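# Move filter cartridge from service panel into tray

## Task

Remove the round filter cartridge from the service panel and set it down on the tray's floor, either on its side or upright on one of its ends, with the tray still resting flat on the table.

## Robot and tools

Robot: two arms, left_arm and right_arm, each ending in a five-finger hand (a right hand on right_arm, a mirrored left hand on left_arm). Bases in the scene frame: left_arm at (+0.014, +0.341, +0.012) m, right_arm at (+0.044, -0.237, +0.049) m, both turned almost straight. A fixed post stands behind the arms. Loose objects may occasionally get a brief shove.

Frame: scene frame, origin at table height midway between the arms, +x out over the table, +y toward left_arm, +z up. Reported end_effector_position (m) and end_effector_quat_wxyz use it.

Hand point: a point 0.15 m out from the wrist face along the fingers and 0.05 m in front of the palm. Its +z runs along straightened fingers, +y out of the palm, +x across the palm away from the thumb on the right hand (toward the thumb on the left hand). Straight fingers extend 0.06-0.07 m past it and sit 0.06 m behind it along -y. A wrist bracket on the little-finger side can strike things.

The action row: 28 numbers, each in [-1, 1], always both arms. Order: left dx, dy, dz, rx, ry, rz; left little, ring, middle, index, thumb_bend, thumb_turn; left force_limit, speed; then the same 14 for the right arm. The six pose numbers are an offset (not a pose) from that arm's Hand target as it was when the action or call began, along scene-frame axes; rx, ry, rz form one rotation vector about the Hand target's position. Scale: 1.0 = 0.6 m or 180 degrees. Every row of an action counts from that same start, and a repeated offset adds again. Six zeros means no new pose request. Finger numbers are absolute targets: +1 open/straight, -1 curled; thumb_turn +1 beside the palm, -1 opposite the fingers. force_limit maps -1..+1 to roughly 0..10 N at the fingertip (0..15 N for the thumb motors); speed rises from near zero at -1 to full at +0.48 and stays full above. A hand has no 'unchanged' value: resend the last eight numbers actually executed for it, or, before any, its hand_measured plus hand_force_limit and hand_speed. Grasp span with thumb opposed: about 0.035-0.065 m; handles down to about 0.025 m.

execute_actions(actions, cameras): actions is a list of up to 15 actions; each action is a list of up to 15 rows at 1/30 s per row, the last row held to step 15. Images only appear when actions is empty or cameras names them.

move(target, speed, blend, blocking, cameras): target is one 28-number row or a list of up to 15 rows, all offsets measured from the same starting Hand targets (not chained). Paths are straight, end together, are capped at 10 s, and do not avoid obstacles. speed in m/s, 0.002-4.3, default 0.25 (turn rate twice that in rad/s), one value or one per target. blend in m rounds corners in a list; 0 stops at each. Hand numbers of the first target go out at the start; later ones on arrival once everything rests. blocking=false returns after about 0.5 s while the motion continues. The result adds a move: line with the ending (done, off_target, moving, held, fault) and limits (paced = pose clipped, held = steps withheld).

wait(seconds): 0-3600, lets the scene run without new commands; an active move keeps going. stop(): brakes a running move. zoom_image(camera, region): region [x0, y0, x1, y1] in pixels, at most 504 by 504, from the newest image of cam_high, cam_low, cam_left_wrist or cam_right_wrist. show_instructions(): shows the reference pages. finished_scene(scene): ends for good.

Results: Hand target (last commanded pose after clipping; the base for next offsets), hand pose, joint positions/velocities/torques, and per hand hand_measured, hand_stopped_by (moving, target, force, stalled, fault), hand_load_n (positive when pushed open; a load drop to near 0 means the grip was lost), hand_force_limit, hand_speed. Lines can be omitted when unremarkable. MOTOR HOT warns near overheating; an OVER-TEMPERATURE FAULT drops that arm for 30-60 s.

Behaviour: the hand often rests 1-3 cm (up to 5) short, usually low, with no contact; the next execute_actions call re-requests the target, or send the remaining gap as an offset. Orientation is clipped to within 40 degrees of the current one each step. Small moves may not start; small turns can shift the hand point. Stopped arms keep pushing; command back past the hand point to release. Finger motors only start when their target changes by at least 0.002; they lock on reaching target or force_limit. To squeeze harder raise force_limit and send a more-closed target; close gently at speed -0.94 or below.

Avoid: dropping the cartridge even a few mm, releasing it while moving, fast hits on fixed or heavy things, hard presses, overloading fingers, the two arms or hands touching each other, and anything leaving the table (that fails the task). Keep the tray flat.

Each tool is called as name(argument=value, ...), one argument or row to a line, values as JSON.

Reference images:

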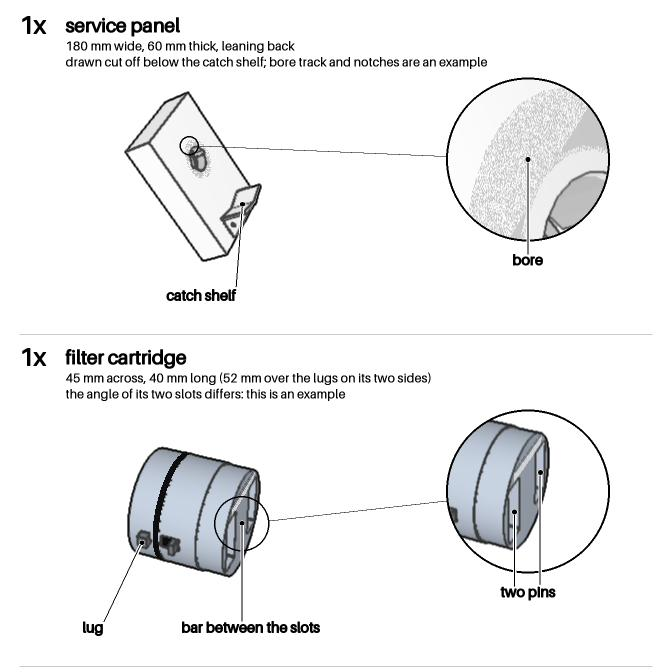

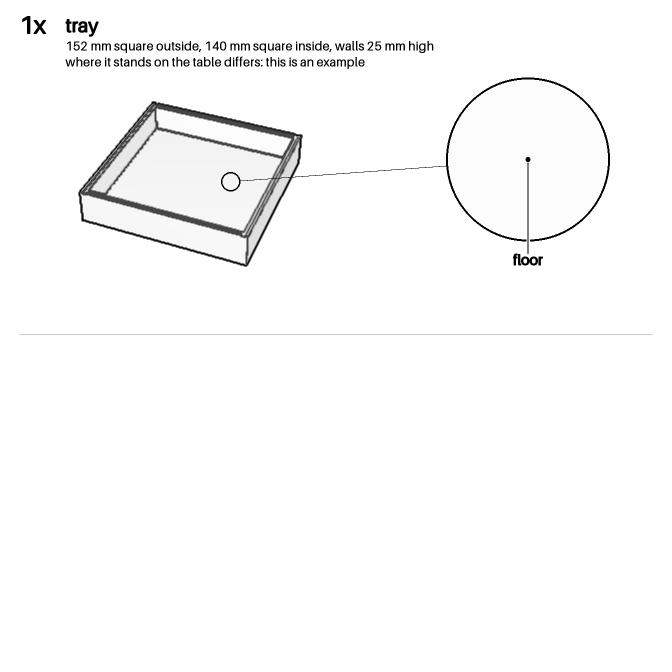

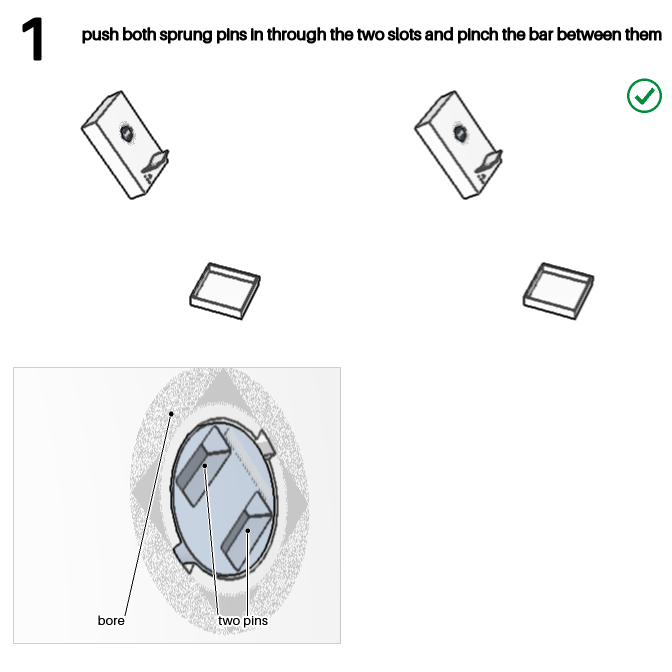

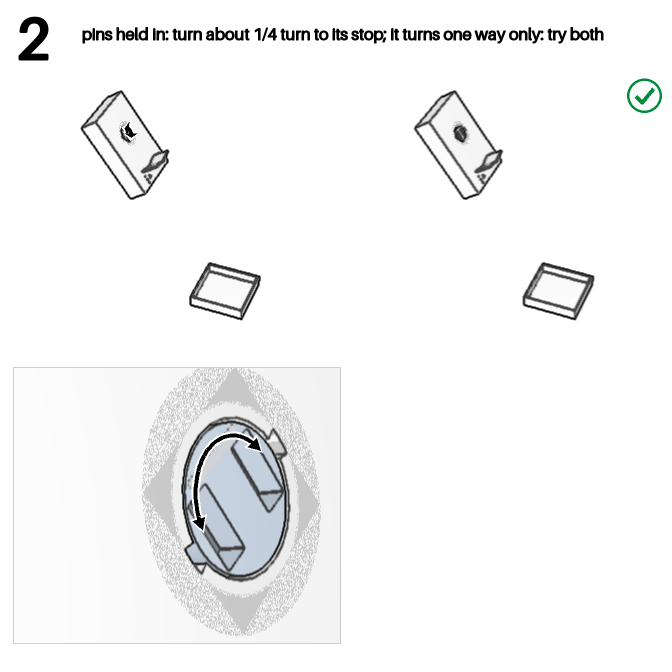

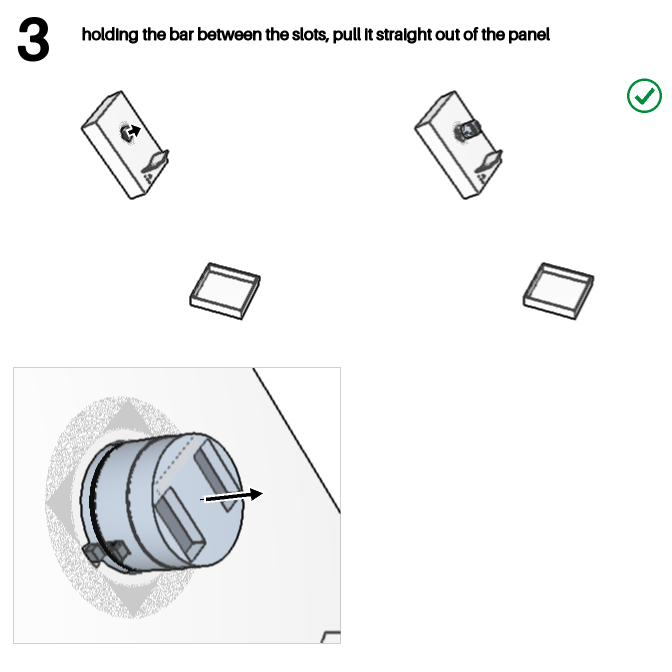

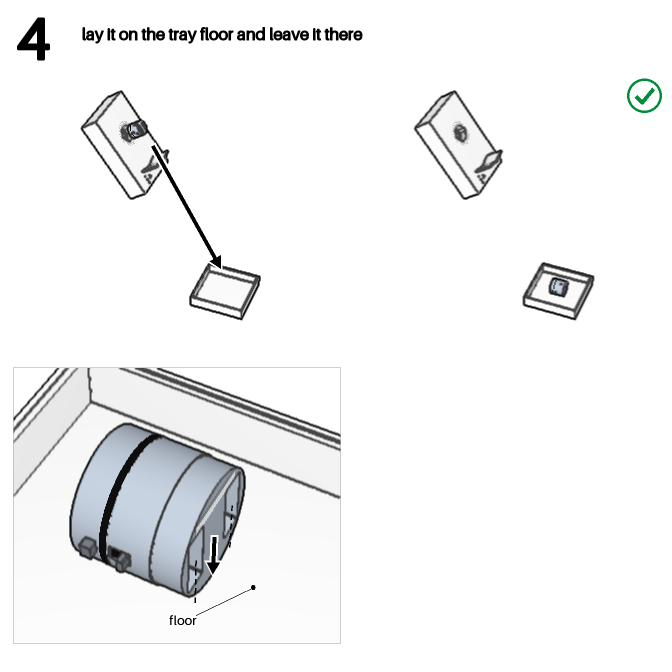

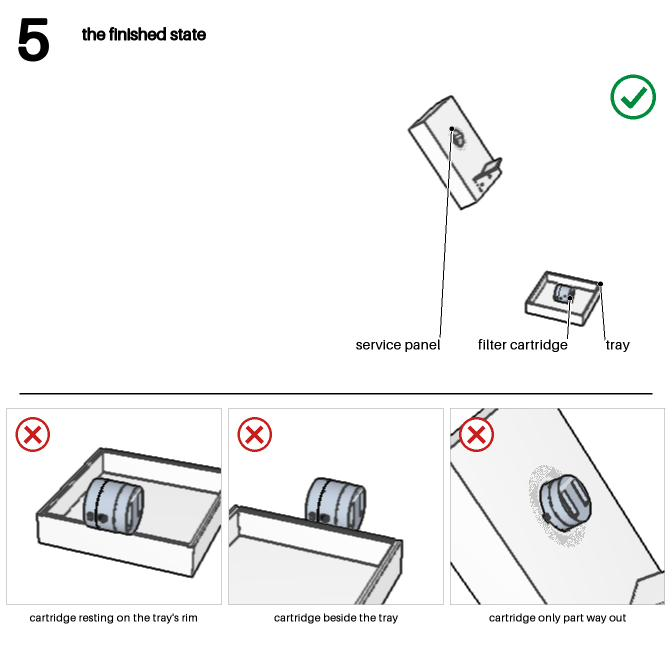

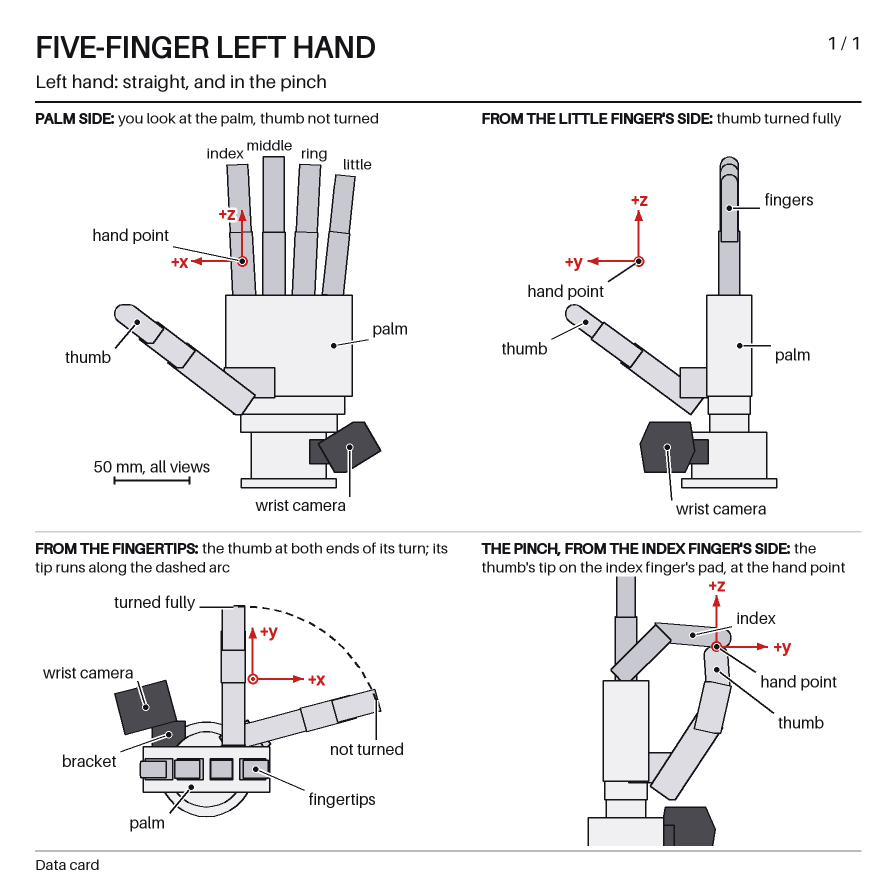

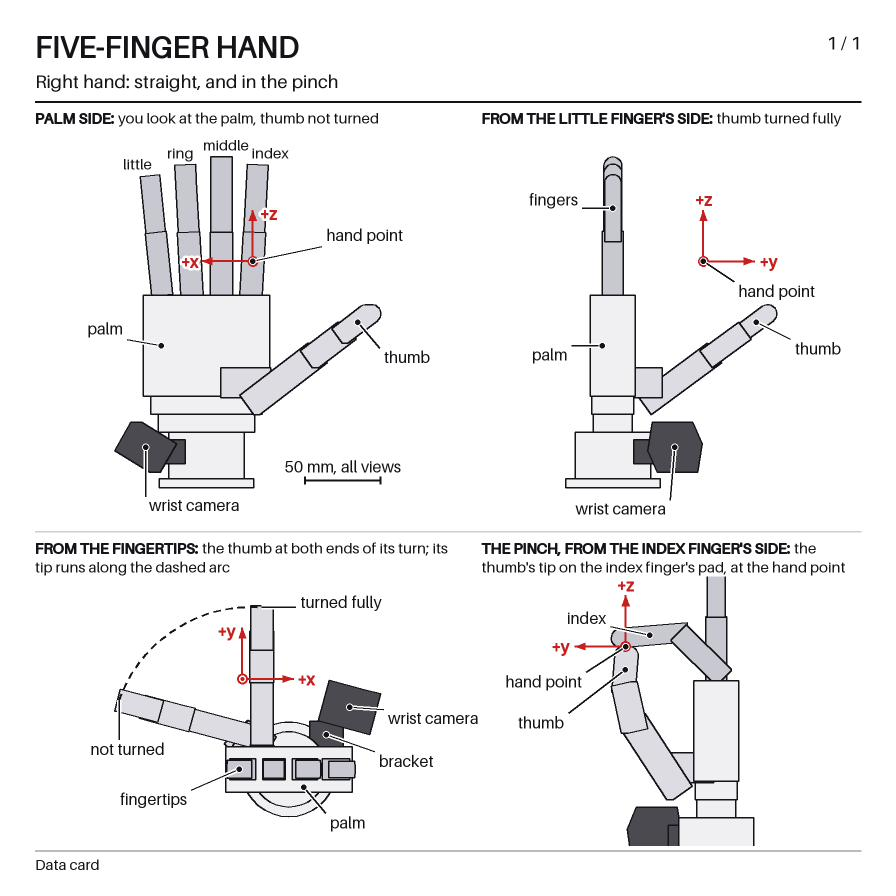

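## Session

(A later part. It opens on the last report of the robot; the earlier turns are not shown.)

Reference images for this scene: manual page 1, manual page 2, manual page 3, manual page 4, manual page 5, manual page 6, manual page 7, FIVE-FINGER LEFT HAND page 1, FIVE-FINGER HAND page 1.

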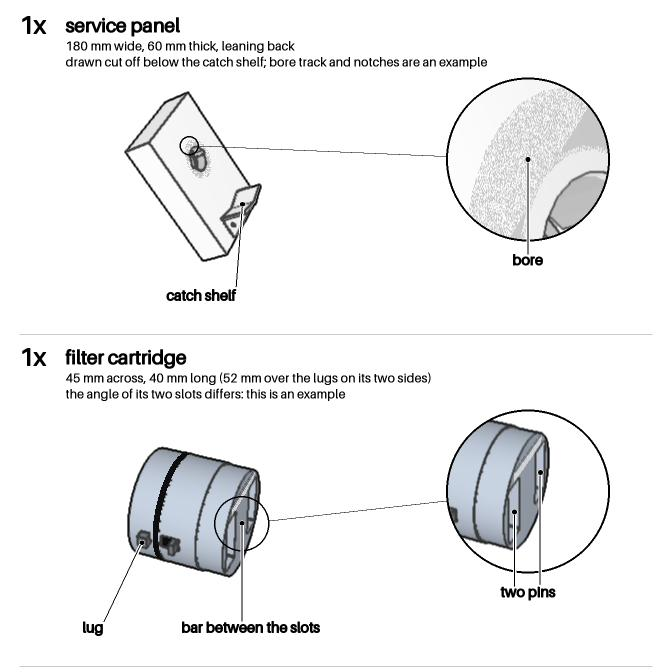

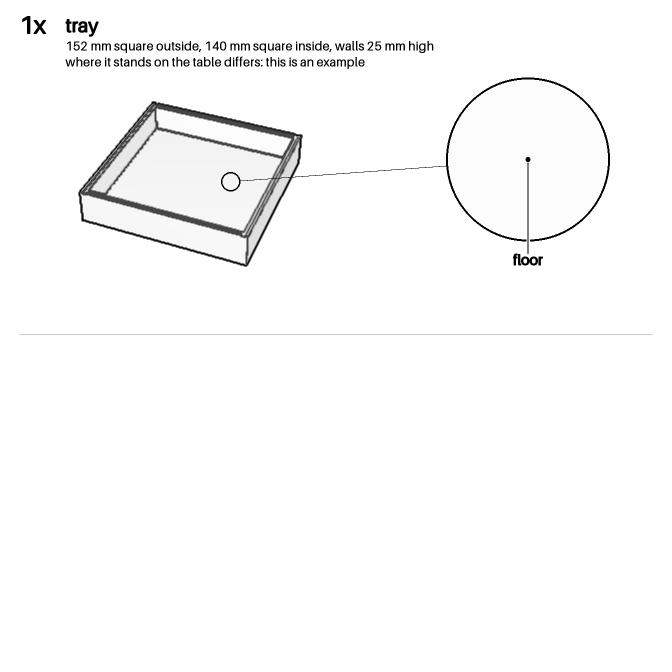

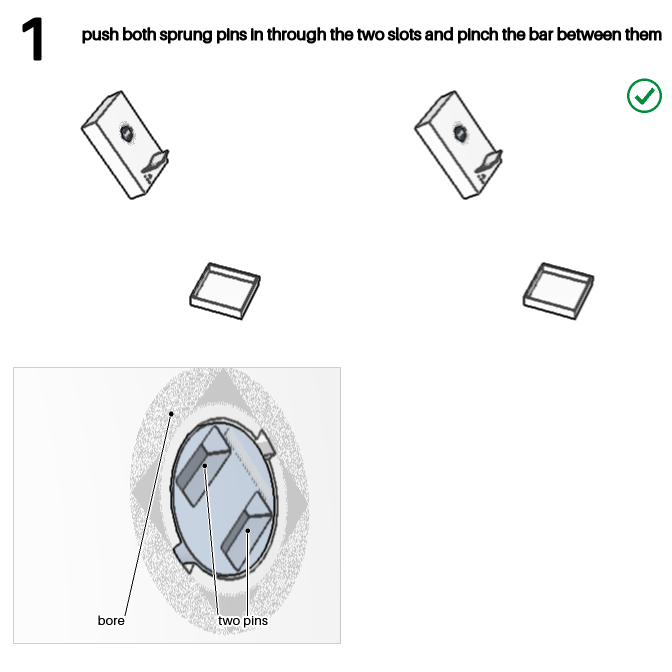

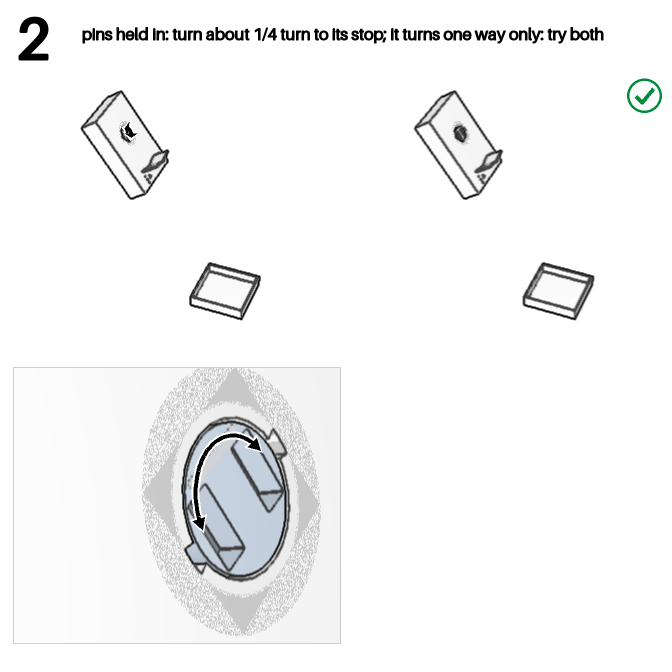

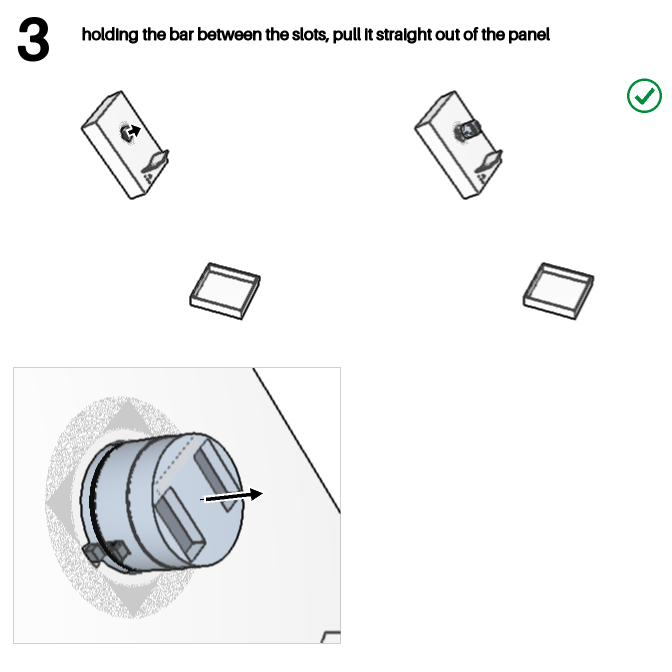

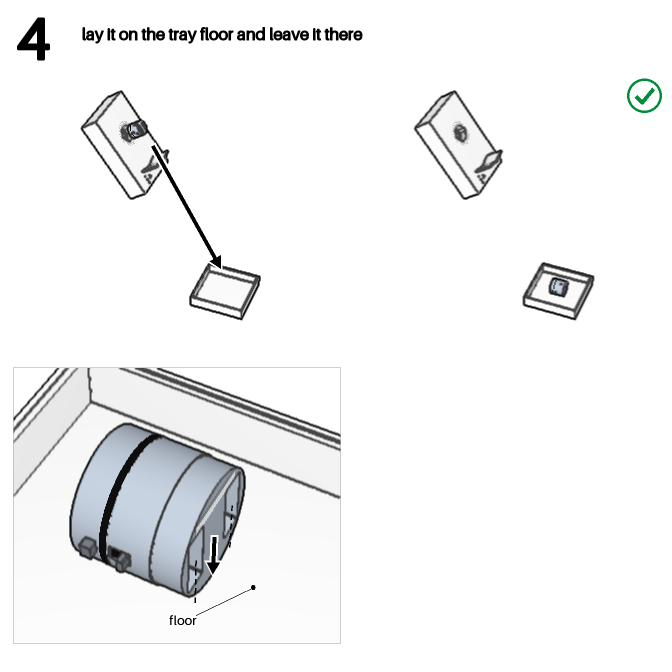

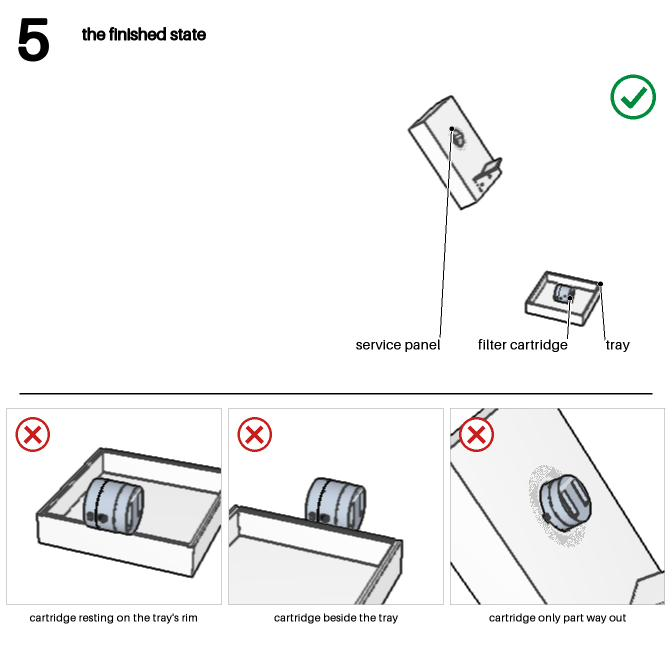

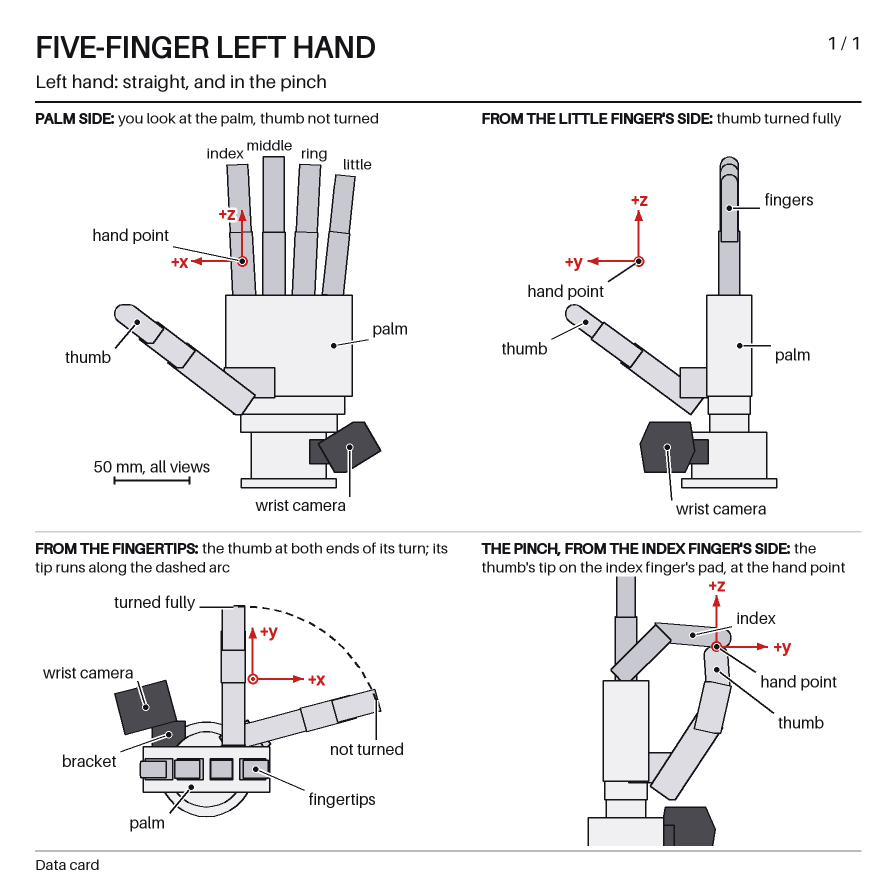

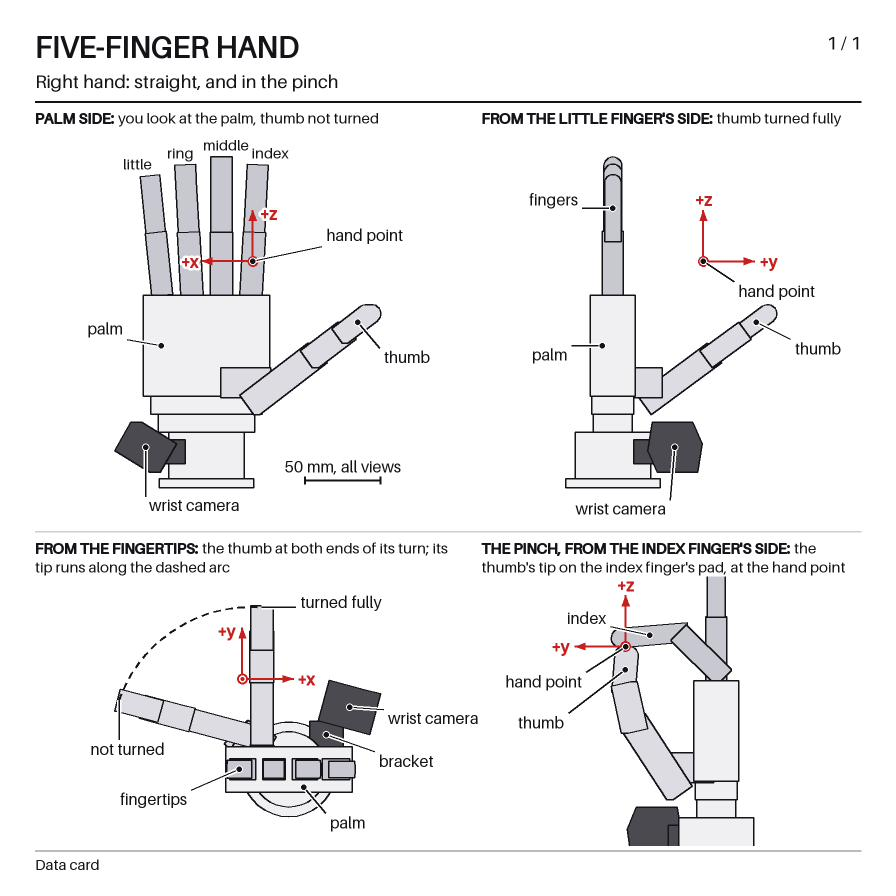

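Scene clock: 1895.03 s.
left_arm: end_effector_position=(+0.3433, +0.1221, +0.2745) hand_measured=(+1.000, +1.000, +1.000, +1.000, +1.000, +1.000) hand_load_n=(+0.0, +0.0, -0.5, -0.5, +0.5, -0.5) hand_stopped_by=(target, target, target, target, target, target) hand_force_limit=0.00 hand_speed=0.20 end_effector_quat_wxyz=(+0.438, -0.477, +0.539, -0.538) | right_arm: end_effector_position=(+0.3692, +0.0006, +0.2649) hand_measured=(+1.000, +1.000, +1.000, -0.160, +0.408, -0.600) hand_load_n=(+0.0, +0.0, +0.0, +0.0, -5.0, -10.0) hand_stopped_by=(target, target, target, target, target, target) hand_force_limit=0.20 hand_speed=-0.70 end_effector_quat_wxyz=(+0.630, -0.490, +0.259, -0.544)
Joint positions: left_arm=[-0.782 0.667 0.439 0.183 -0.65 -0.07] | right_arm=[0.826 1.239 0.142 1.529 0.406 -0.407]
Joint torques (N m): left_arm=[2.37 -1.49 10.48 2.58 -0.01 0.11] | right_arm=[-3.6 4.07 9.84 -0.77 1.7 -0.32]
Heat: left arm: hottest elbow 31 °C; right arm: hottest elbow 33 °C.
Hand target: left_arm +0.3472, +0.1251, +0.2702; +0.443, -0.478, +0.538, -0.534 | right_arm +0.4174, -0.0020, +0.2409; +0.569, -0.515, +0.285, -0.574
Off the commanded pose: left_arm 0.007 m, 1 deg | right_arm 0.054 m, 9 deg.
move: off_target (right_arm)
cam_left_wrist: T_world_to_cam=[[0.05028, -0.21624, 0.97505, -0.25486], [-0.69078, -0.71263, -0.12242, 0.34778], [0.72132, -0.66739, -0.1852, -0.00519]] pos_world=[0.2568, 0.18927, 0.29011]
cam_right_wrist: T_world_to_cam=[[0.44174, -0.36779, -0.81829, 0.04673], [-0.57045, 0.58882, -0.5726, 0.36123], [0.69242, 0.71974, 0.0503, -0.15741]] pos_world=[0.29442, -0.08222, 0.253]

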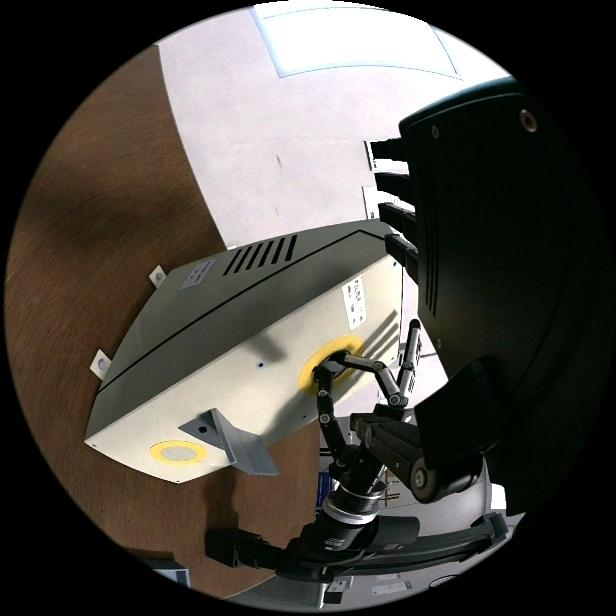

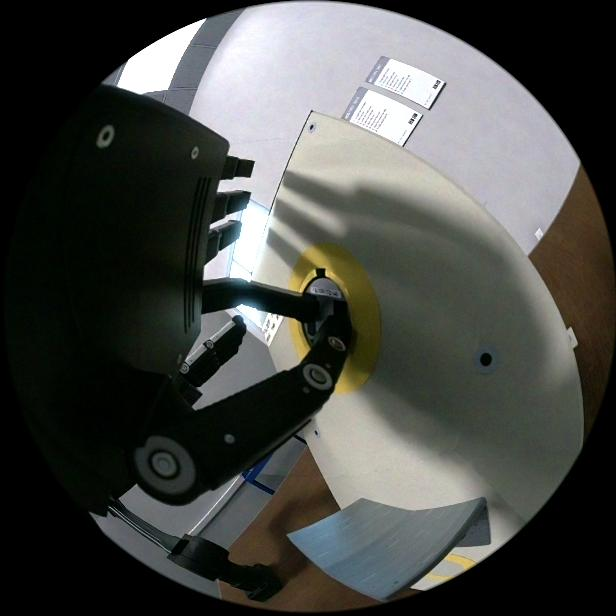

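move(
  target=[
    [0,0,0,0,0,0,1,1,1,1,1,1,0,0.2,-0.1657,0.0067,0.115,0,0,0,1,1,1,-0.16,0.41,-0.60,0.2,-0.7],
  ],
  speed=0.08,
  cameras=["cam_left_wrist","cam_right_wrist"],
)

zoom_image(
  camera="cam_right_wrist",
  region=[270, 270, 360, 360],
)

zoom_image(
  camera="cam_left_wrist",
  region=[305, 335, 365, 395],
)

Scene clock: 1976.17 s.
left_arm: end_effector_position=(+0.3433, +0.1221, +0.2745) hand_measured=(+1.000, +1.000, +1.000, +1.000, +1.000, +1.000) hand_load_n=(+0.0, -0.5, +0.0, -0.5, +0.0, +0.0) hand_stopped_by=(target, target, target, target, target, target) hand_force_limit=0.00 hand_speed=0.20 end_effector_quat_wxyz=(+0.438, -0.477, +0.539, -0.538) | right_arm: end_effector_position=(+0.3172, -0.0025, +0.2963) hand_measured=(+1.000, +1.000, +1.000, -0.160, +0.410, -0.600) hand_load_n=(+0.0, +0.0, +0.0, +0.0, +0.0, +0.0) hand_stopped_by=(target, target, target, target, target, target) hand_force_limit=0.20 hand_speed=-0.70 end_effector_quat_wxyz=(+0.565, -0.521, +0.286, -0.572)
Joint positions: left_arm=[-0.782 0.667 0.439 0.183 -0.65 -0.07] | right_arm=[1.141 0.818 0.171 1.082 0.802 -0.613]
Joint torques (N m): left_arm=[2.32 -1.55 10.47 2.56 0 0.11] | right_arm=[1.73 -1.32 8.85 1.46 -0.19 -0.1]
Heat: left arm: hottest elbow 31 °C; right arm: hottest elbow 35 °C.
Hand target: left_arm +0.3472, +0.1251, +0.2702; +0.443, -0.478, +0.538, -0.534 | right_arm +0.3180, +0.0020, +0.3098; +0.569, -0.515, +0.285, -0.574
Off the commanded pose: left_arm 0.007 m, 1 deg | right_arm 0.014 m, 1 deg.
move: off_target (right_arm)
cam_left_wrist: T_world_to_cam=[[0.05028, -0.21624, 0.97505, -0.25486], [-0.69078, -0.71263, -0.12242, 0.34778], [0.72132, -0.66739, -0.1852, -0.00519]] pos_world=[0.2568, 0.18927, 0.29011]
cam_right_wrist: T_world_to_cam=[[0.33282, -0.48439, -0.80907, 0.12589], [-0.54438, 0.60188, -0.58428, 0.34669], [0.76999, 0.6349, -0.06338, -0.11184]] pos_world=[0.23295, -0.07668, 0.29733]

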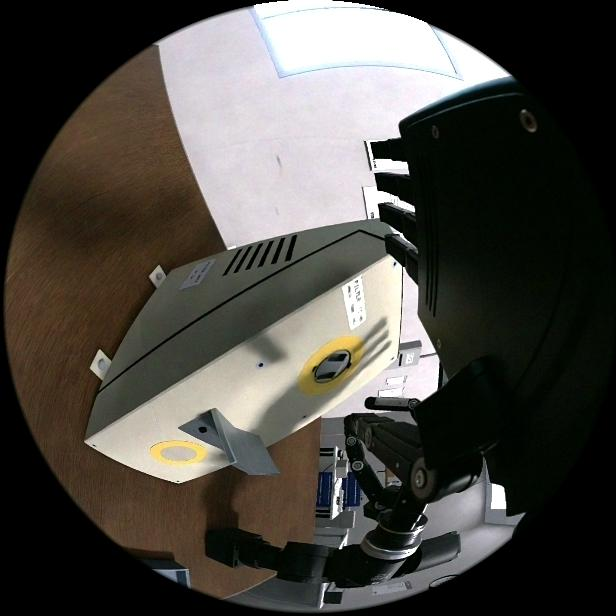

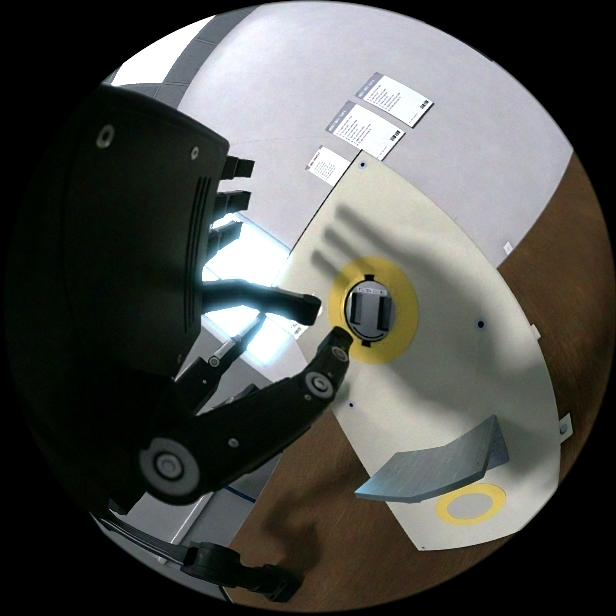

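Scaled by 5.600 from the camera's image (finer frame: 880x880).

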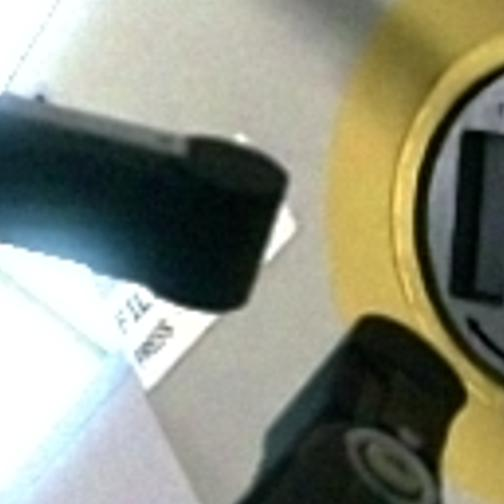

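Scaled by 8.400 from the camera's image (finer frame: 880x880).

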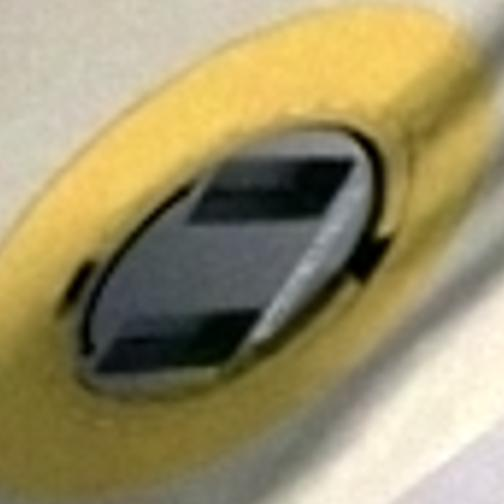

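zoom_image(
  camera="cam_right_wrist",
  region=[335, 272, 405, 342],
)

zoom_image(
  camera="cam_right_wrist",
  region=[295, 280, 365, 350],
)

Scaled by 7.200 from the camera's image (finer frame: 880x880).

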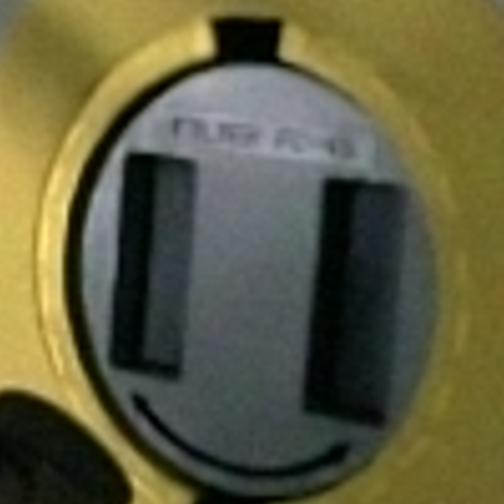

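Scaled by 7.200 from the camera's image (finer frame: 880x880).

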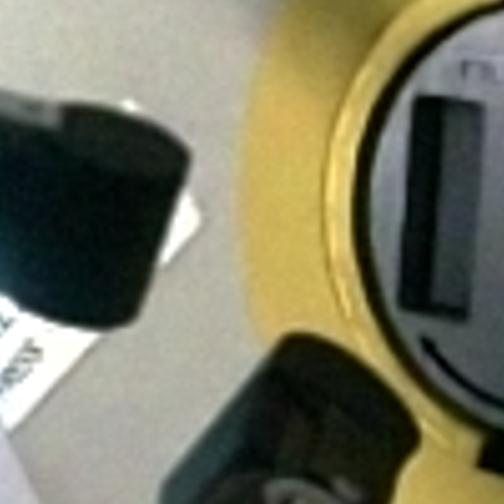

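zoom_image(
  camera="cam_left_wrist",
  region=[335, 385, 435, 485],
)

Scaled by 5.040 from the camera's image (finer frame: 880x880).

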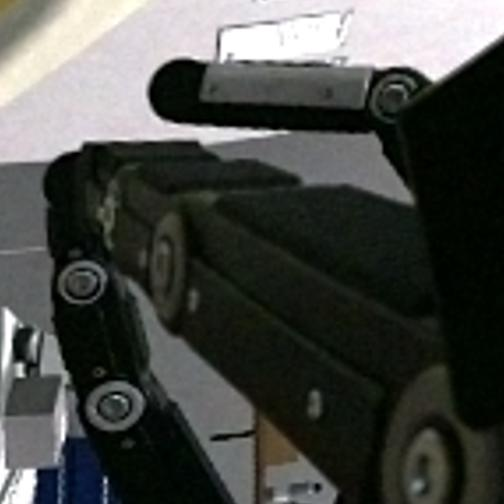

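zoom_image(
  camera="cam_left_wrist",
  region=[312, 345, 352, 385],
)

zoom_image(
  camera="cam_right_wrist",
  region=[347, 288, 397, 338],
)

Scaled by 12.600 from the camera's image (finer frame: 880x880).

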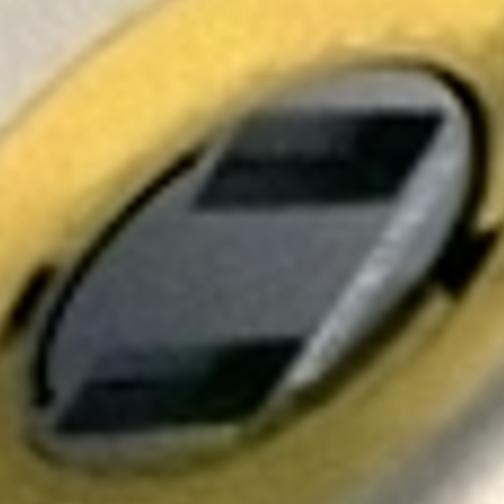

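Scaled by 10.080 from the camera's image (finer frame: 880x880).

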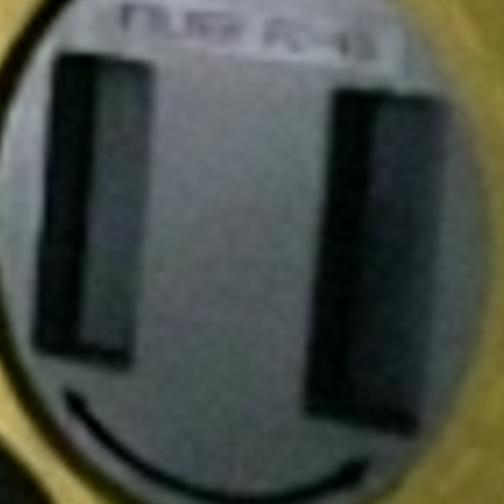

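move(
  target=[
    [0,0,0,0,0,0,1,1,1,1,1,-1,0,0.0,-0.08,-0.0867,0.1003,-0.0558,0.2857,-0.0799,-1,-1,-1,1,1,1,0.2,0.0],
    [0,0,0,0,0,0,1,1,1,1,1,-1,0,0.0,-0.08,-0.0867,0.1003,-0.6918,0.0788,0.0534,-1,-1,-1,1,1,1,0.2,0.0],
  ],
  speed=0.35,
  cameras=["cam_left_wrist","cam_right_wrist","cam_high"],
)

Scene clock: 2296.57 s.
left_arm: end_effector_position=(+0.3433, +0.1221, +0.2744) hand_measured=(+1.000, +1.000, +1.000, +1.000, +1.000, -1.000) hand_load_n=(+0.0, -0.5, -0.5, +0.0, +0.0, +0.0) hand_stopped_by=(target, target, target, target, target, target) hand_force_limit=0.00 hand_speed=0.00 end_effector_quat_wxyz=(+0.438, -0.477, +0.539, -0.538) | right_arm: end_effector_position=(+0.2713, -0.0495, +0.3697) hand_measured=(-1.000, -1.000, -1.000, +1.000, +1.000, +1.000) hand_load_n=(+0.0, +0.0, +0.0, +0.0, +0.0, +0.0) hand_stopped_by=(target, target, target, target, target, target) hand_force_limit=0.20 hand_speed=0.00 end_effector_quat_wxyz=(+0.183, +0.818, +0.345, +0.423)
Joint positions: left_arm=[-0.782 0.667 0.439 0.183 -0.65 -0.069] | right_arm=[1.366 0.949 0.969 -1.303 0.928 -1.16]
Joint torques (N m): left_arm=[2.26 -1.55 10.45 2.55 -0.01 0.11] | right_arm=[1.79 -4.19 7.56 0.94 0.67 -0.1]
Heat: left arm: hottest elbow 31 °C; right arm: hottest elbow 33 °C.
Hand target: left_arm +0.3472, +0.1251, +0.2702; +0.443, -0.478, +0.538, -0.534 | right_arm +0.2700, -0.0501, +0.3700; +0.184, +0.814, +0.354, +0.423
Off the commanded pose: left_arm 0.007 m, 1 deg | right_arm 0.001 m, 1 deg.
move: done
cam_left_wrist: T_world_to_cam=[[0.05022, -0.21661, 0.97497, -0.25473], [-0.69076, -0.71259, -0.12273, 0.34793], [0.72134, -0.6673, -0.18541, -0.00508]] pos_world=[0.2568, 0.18937, 0.29011]
cam_right_wrist: T_world_to_cam=[[0.46223, -0.44914, 0.7646, -0.43742], [-0.66155, -0.74884, -0.03995, 0.1565], [0.59051, -0.48735, -0.64326, 0.16553]] pos_world=[0.20798, 0.0014, 0.44718]
Images, in order (width x height): cam_high 896x504, cam_left_wrist 616x616, cam_right_wrist 616x616.

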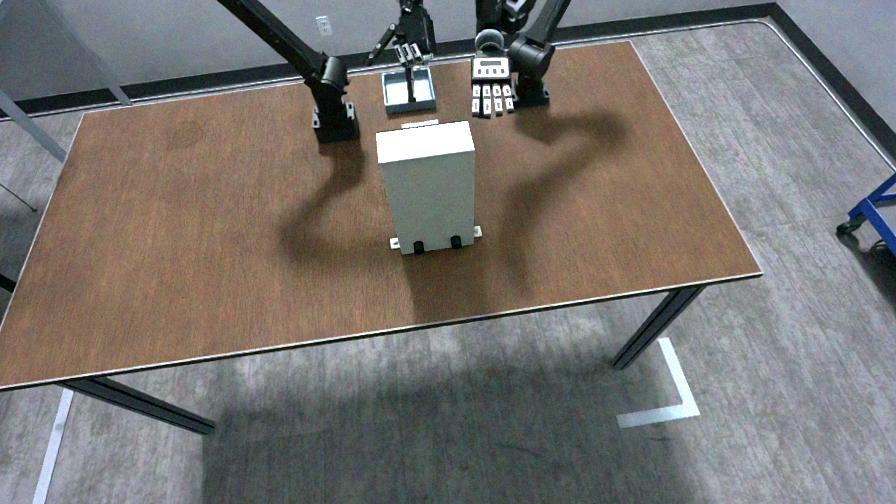

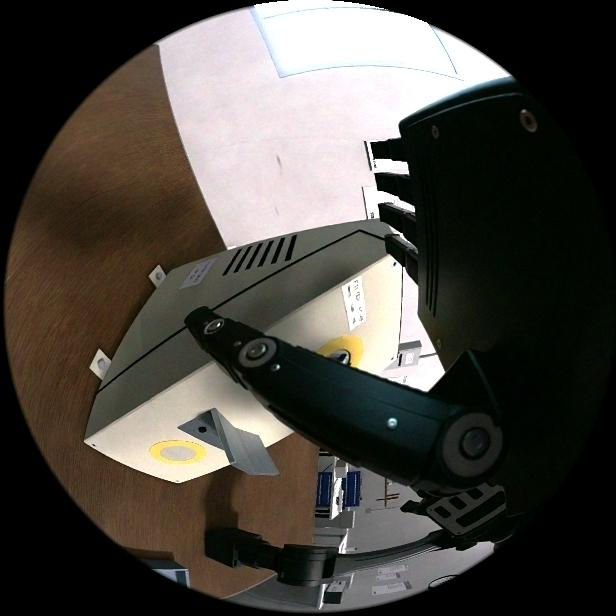

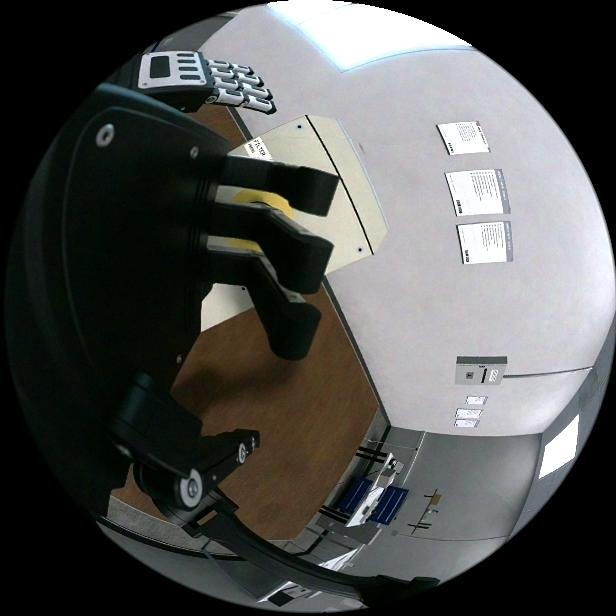

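move(
  target=[
    [0,0,0,0,0,0,1,1,1,1,-1,-1,0,0.0,0.1153,0.0202,-0.0508,0,0,0,-1,-1,-1,1,1,1,0.2,0.0],
  ],
  speed=0.2,
  cameras=["cam_left_wrist","cam_right_wrist"],
)

zoom_image(
  camera="cam_left_wrist",
  region=[290, 320, 390, 420],
)

Scene clock: 2306.17 s.
left_arm: end_effector_position=(+0.3433, +0.1221, +0.2744) hand_measured=(+1.000, +1.000, +1.000, +1.000, -0.982, -1.000) hand_load_n=(-0.5, +0.0, +0.0, +0.0, +10.0, +0.5) hand_stopped_by=(target, target, target, target, force, target) hand_force_limit=0.00 hand_speed=0.00 end_effector_quat_wxyz=(+0.438, -0.477, +0.539, -0.538) | right_arm: end_effector_position=(+0.3362, -0.0391, +0.3428) hand_measured=(-1.000, -1.000, -1.000, +1.000, +1.000, +1.000) hand_load_n=(+0.0, +0.0, +0.0, +0.0, +0.0, +0.0) hand_stopped_by=(target, target, target, target, target, target) hand_force_limit=0.20 hand_speed=0.00 end_effector_quat_wxyz=(+0.183, +0.815, +0.351, +0.424)
Joint positions: left_arm=[-0.782 0.667 0.439 0.183 -0.65 -0.069] | right_arm=[1.154 0.988 0.9 -0.947 0.841 -1.486]
Joint torques (N m): left_arm=[2.49 -1.49 10.5 2.54 -0.02 0.12] | right_arm=[0.67 -4.19 7.82 2.21 0.39 -0.11]
Heat: left arm: hottest elbow 31 °C; right arm: hottest elbow 32 °C.
Hand target: left_arm +0.3472, +0.1251, +0.2702; +0.443, -0.478, +0.538, -0.534 | right_arm +0.3392, -0.0379, +0.3395; +0.184, +0.814, +0.354, +0.423
Off the commanded pose: left_arm 0.007 m, 1 deg | right_arm 0.005 m, 0 deg.
move: done
cam_left_wrist: T_world_to_cam=[[0.05022, -0.21661, 0.97497, -0.25473], [-0.69076, -0.71259, -0.12273, 0.34793], [0.72134, -0.6673, -0.18541, -0.00508]] pos_world=[0.2568, 0.18937, 0.29011]
cam_right_wrist: T_world_to_cam=[[0.46617, -0.43934, 0.76789, -0.44422], [-0.65238, -0.75699, -0.03705, 0.20178], [0.59756, -0.48369, -0.6395, 0.1115]] pos_world=[0.2721, 0.01151, 0.4199]

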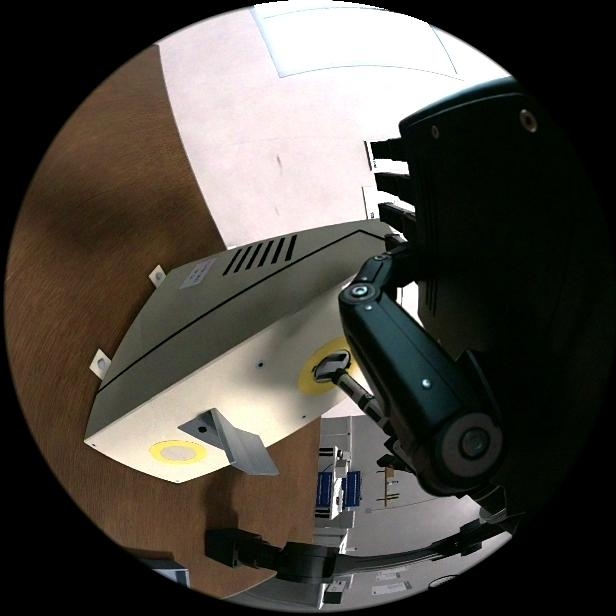

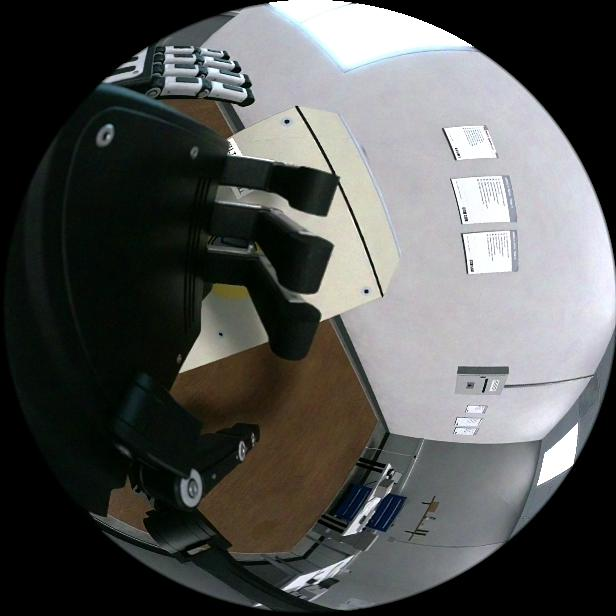

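Scaled by 5.040 from the camera's image (finer frame: 880x880).

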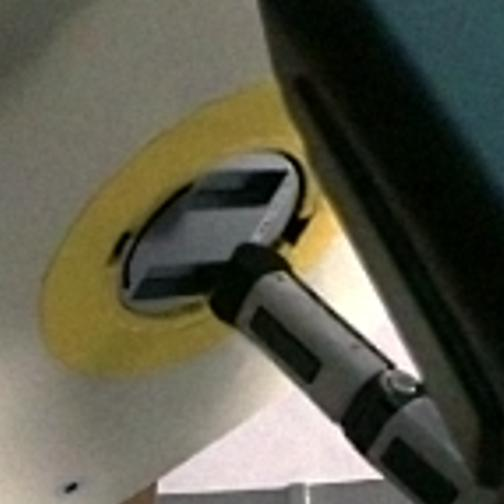

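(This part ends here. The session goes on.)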